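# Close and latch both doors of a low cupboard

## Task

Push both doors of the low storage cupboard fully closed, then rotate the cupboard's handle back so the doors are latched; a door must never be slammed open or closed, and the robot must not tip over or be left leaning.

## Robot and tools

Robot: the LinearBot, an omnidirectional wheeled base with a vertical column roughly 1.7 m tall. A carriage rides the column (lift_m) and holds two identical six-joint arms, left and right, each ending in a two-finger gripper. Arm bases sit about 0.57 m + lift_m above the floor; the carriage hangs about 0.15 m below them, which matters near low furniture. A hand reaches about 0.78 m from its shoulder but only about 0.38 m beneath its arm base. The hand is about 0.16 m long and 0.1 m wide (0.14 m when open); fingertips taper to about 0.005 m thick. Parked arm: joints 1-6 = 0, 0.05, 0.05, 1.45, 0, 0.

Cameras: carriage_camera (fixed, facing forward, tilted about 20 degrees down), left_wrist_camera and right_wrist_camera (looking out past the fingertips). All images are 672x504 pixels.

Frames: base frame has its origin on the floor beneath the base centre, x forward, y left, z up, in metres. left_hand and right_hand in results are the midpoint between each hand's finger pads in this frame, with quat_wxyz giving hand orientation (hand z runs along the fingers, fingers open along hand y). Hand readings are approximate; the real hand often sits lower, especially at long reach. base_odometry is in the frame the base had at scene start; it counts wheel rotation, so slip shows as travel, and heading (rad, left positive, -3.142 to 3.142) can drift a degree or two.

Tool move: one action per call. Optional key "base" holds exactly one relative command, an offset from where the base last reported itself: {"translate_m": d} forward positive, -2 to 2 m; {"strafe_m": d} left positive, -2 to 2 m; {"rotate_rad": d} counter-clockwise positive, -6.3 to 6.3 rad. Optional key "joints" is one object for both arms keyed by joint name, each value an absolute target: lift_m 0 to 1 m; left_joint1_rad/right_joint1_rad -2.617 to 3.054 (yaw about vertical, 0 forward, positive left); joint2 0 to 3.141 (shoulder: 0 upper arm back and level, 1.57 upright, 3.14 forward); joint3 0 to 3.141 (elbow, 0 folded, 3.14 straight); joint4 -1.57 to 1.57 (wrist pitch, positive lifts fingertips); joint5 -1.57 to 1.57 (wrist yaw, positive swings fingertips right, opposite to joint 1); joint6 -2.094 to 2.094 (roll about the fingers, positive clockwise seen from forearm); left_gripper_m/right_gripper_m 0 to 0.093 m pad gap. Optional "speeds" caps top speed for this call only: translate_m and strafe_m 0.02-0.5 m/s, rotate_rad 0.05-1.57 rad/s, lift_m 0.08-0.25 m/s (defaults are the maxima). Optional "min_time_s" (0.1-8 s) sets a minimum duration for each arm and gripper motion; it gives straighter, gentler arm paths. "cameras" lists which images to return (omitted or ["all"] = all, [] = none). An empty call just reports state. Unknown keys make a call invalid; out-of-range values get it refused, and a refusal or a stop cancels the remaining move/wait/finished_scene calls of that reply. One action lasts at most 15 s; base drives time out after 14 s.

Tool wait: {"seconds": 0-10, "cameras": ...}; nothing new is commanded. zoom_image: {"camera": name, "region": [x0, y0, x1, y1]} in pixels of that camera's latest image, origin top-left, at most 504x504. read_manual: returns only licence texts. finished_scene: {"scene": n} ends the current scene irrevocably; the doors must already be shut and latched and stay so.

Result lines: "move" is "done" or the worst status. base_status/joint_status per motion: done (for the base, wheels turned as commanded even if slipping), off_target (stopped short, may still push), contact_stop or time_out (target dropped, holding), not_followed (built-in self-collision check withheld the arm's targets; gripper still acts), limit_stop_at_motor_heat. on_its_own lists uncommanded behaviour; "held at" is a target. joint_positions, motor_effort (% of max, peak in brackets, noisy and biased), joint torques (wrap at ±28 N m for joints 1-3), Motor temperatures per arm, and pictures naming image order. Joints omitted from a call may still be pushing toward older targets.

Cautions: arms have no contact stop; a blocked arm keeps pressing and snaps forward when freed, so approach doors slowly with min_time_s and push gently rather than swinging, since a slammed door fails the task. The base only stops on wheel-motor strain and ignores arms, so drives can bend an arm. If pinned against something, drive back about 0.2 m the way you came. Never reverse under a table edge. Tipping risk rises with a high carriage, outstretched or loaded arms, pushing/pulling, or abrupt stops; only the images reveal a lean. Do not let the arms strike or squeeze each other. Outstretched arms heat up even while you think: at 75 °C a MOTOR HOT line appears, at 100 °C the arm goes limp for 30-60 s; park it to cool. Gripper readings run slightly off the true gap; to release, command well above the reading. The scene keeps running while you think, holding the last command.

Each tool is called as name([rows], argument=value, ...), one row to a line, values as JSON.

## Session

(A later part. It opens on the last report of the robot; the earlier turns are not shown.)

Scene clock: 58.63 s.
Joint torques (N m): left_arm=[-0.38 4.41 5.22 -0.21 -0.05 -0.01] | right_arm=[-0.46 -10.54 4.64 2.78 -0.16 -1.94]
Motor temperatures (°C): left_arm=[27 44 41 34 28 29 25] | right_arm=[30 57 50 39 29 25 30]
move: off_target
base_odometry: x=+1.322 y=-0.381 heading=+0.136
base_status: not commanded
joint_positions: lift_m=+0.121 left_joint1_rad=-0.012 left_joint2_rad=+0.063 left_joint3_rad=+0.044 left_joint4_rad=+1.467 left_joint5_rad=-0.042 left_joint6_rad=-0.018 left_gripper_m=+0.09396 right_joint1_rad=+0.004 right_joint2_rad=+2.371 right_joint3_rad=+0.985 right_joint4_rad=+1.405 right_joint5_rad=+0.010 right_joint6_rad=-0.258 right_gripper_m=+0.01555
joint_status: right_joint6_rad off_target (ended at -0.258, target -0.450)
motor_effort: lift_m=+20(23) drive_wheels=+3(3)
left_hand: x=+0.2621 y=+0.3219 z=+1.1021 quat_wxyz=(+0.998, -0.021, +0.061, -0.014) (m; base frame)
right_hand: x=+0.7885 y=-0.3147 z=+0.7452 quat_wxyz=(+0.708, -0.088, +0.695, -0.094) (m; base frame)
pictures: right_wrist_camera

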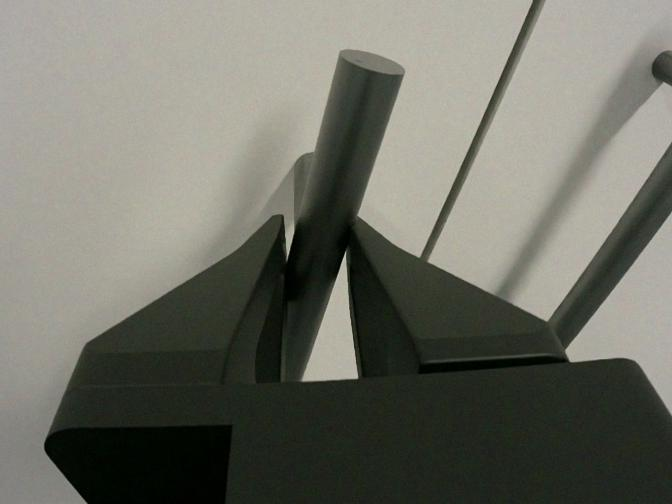

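move(joints={"right_joint6_rad": -0.15}, min_time_s=0.5, cameras=[])

move(joints={"right_gripper_m": 0.093}, min_time_s=0.7, cameras=["right_wrist_camera"])

move(base={"translate_m": -0.2}, speeds={"translate_m": 0.15}, cameras=["carriage_camera", "right_wrist_camera"])

Scene clock: 59.73 s.
Joint torques (N m): left_arm=[-0.39 4.4 5.22 -0.21 -0.05 -0.01] | right_arm=[-0.44 -10.65 4.64 2.77 -0.16 -0.37]
Motor temperatures (°C): left_arm=[27 44 41 34 28 29 25] | right_arm=[30 57 50 39 29 26 30]
move: off_target
base_odometry: x=+1.322 y=-0.381 heading=+0.136
base_status: not commanded
joint_positions: lift_m=+0.121 left_joint1_rad=-0.012 left_joint2_rad=+0.063 left_joint3_rad=+0.044 left_joint4_rad=+1.467 left_joint5_rad=-0.042 left_joint6_rad=-0.018 left_gripper_m=+0.09396 right_joint1_rad=+0.004 right_joint2_rad=+2.371 right_joint3_rad=+0.984 right_joint4_rad=+1.405 right_joint5_rad=+0.010 right_joint6_rad=-0.111 right_gripper_m=+0.01338
joint_status: right_joint6_rad off_target (ended at -0.111, target -0.150)
motor_effort: lift_m=+18(21) drive_wheels=+3(3)
left_hand: x=+0.2621 y=+0.3219 z=+1.1021 quat_wxyz=(+0.998, -0.021, +0.061, -0.014) (m; base frame)
right_hand: x=+0.7884 y=-0.3147 z=+0.7450 quat_wxyz=(+0.712, -0.037, +0.700, -0.042) (m; base frame)
pictures: none
No camera images: "cameras" was empty.

Scene clock: 60.73 s.
Joint torques (N m): left_arm=[-0.39 4.41 5.22 -0.21 -0.05 -0.02] | right_arm=[-0.39 -10.59 4.74 2.77 -0.15 0.05]
Motor temperatures (°C): left_arm=[27 44 41 34 28 29 25] | right_arm=[30 58 49 39 29 25 30]
move: done
base_odometry: x=+1.322 y=-0.381 heading=+0.136
base_status: not commanded
joint_positions: lift_m=+0.121 left_joint1_rad=-0.012 left_joint2_rad=+0.063 left_joint3_rad=+0.044 left_joint4_rad=+1.467 left_joint5_rad=-0.042 left_joint6_rad=-0.018 left_gripper_m=+0.09396 right_joint1_rad=+0.004 right_joint2_rad=+2.371 right_joint3_rad=+0.984 right_joint4_rad=+1.405 right_joint5_rad=+0.010 right_joint6_rad=-0.143 right_gripper_m=+0.09290
joint_status: all done
on_its_own: right_joint6_rad moved -0.032 to your old target -0.150
motor_effort: lift_m=+20(21) drive_wheels=+3(3)
left_hand: x=+0.2621 y=+0.3219 z=+1.1021 quat_wxyz=(+0.998, -0.021, +0.061, -0.014) (m; base frame)
right_hand: x=+0.7884 y=-0.3147 z=+0.7450 quat_wxyz=(+0.712, -0.048, +0.699, -0.053) (m; base frame)
pictures: right_wrist_camera

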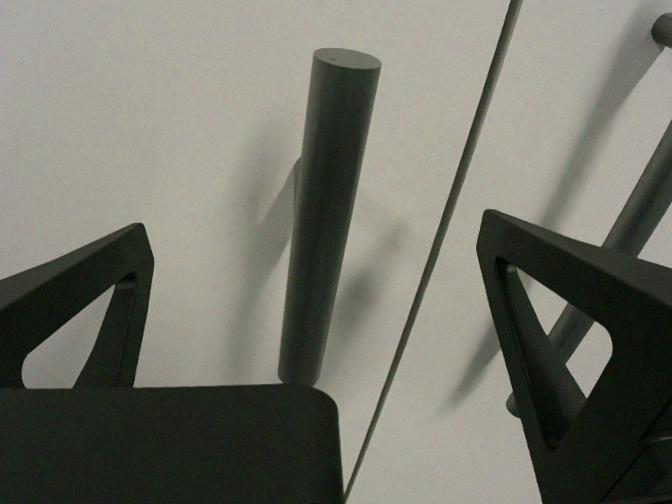

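Scene clock: 63.03 s.
Joint torques (N m): left_arm=[-0.38 4.48 5.23 -0.21 -0.05 -0.02] | right_arm=[-0.44 -10.61 4.67 2.76 -0.16 0.04]
Motor temperatures (°C): left_arm=[27 44 41 34 28 29 25] | right_arm=[30 58 49 39 29 25 30]
move: done
base_odometry: x=+1.123 y=-0.408 heading=+0.136
base_status: done
joint_positions: lift_m=+0.121 left_joint1_rad=-0.012 left_joint2_rad=+0.063 left_joint3_rad=+0.044 left_joint4_rad=+1.466 left_joint5_rad=-0.042 left_joint6_rad=-0.018 left_gripper_m=+0.09396 right_joint1_rad=+0.004 right_joint2_rad=+2.371 right_joint3_rad=+0.984 right_joint4_rad=+1.406 right_joint5_rad=+0.010 right_joint6_rad=-0.143 right_gripper_m=+0.09290
joint_status: not commanded
motor_effort: lift_m=+17(23) drive_wheels=+0(8)
left_hand: x=+0.2623 y=+0.3219 z=+1.1021 quat_wxyz=(+0.998, -0.021, +0.062, -0.014) (m; base frame)
right_hand: x=+0.7884 y=-0.3147 z=+0.7451 quat_wxyz=(+0.712, -0.048, +0.699, -0.053) (m; base frame)
pictures: carriage_camera, right_wrist_camera

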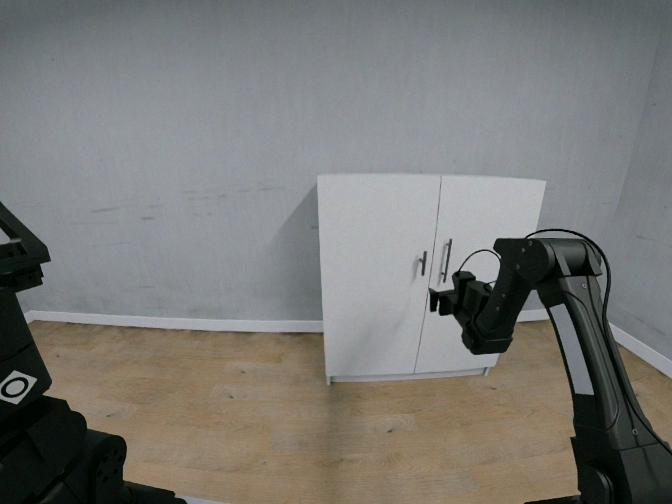

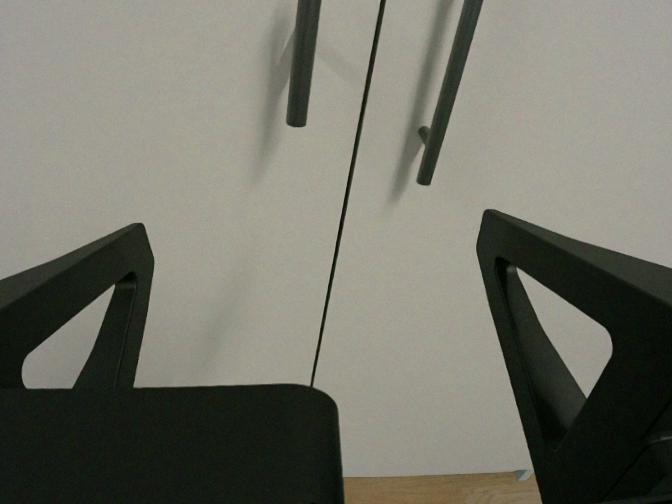

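finished_scene(scene=2)

The scene is finished: the task was done.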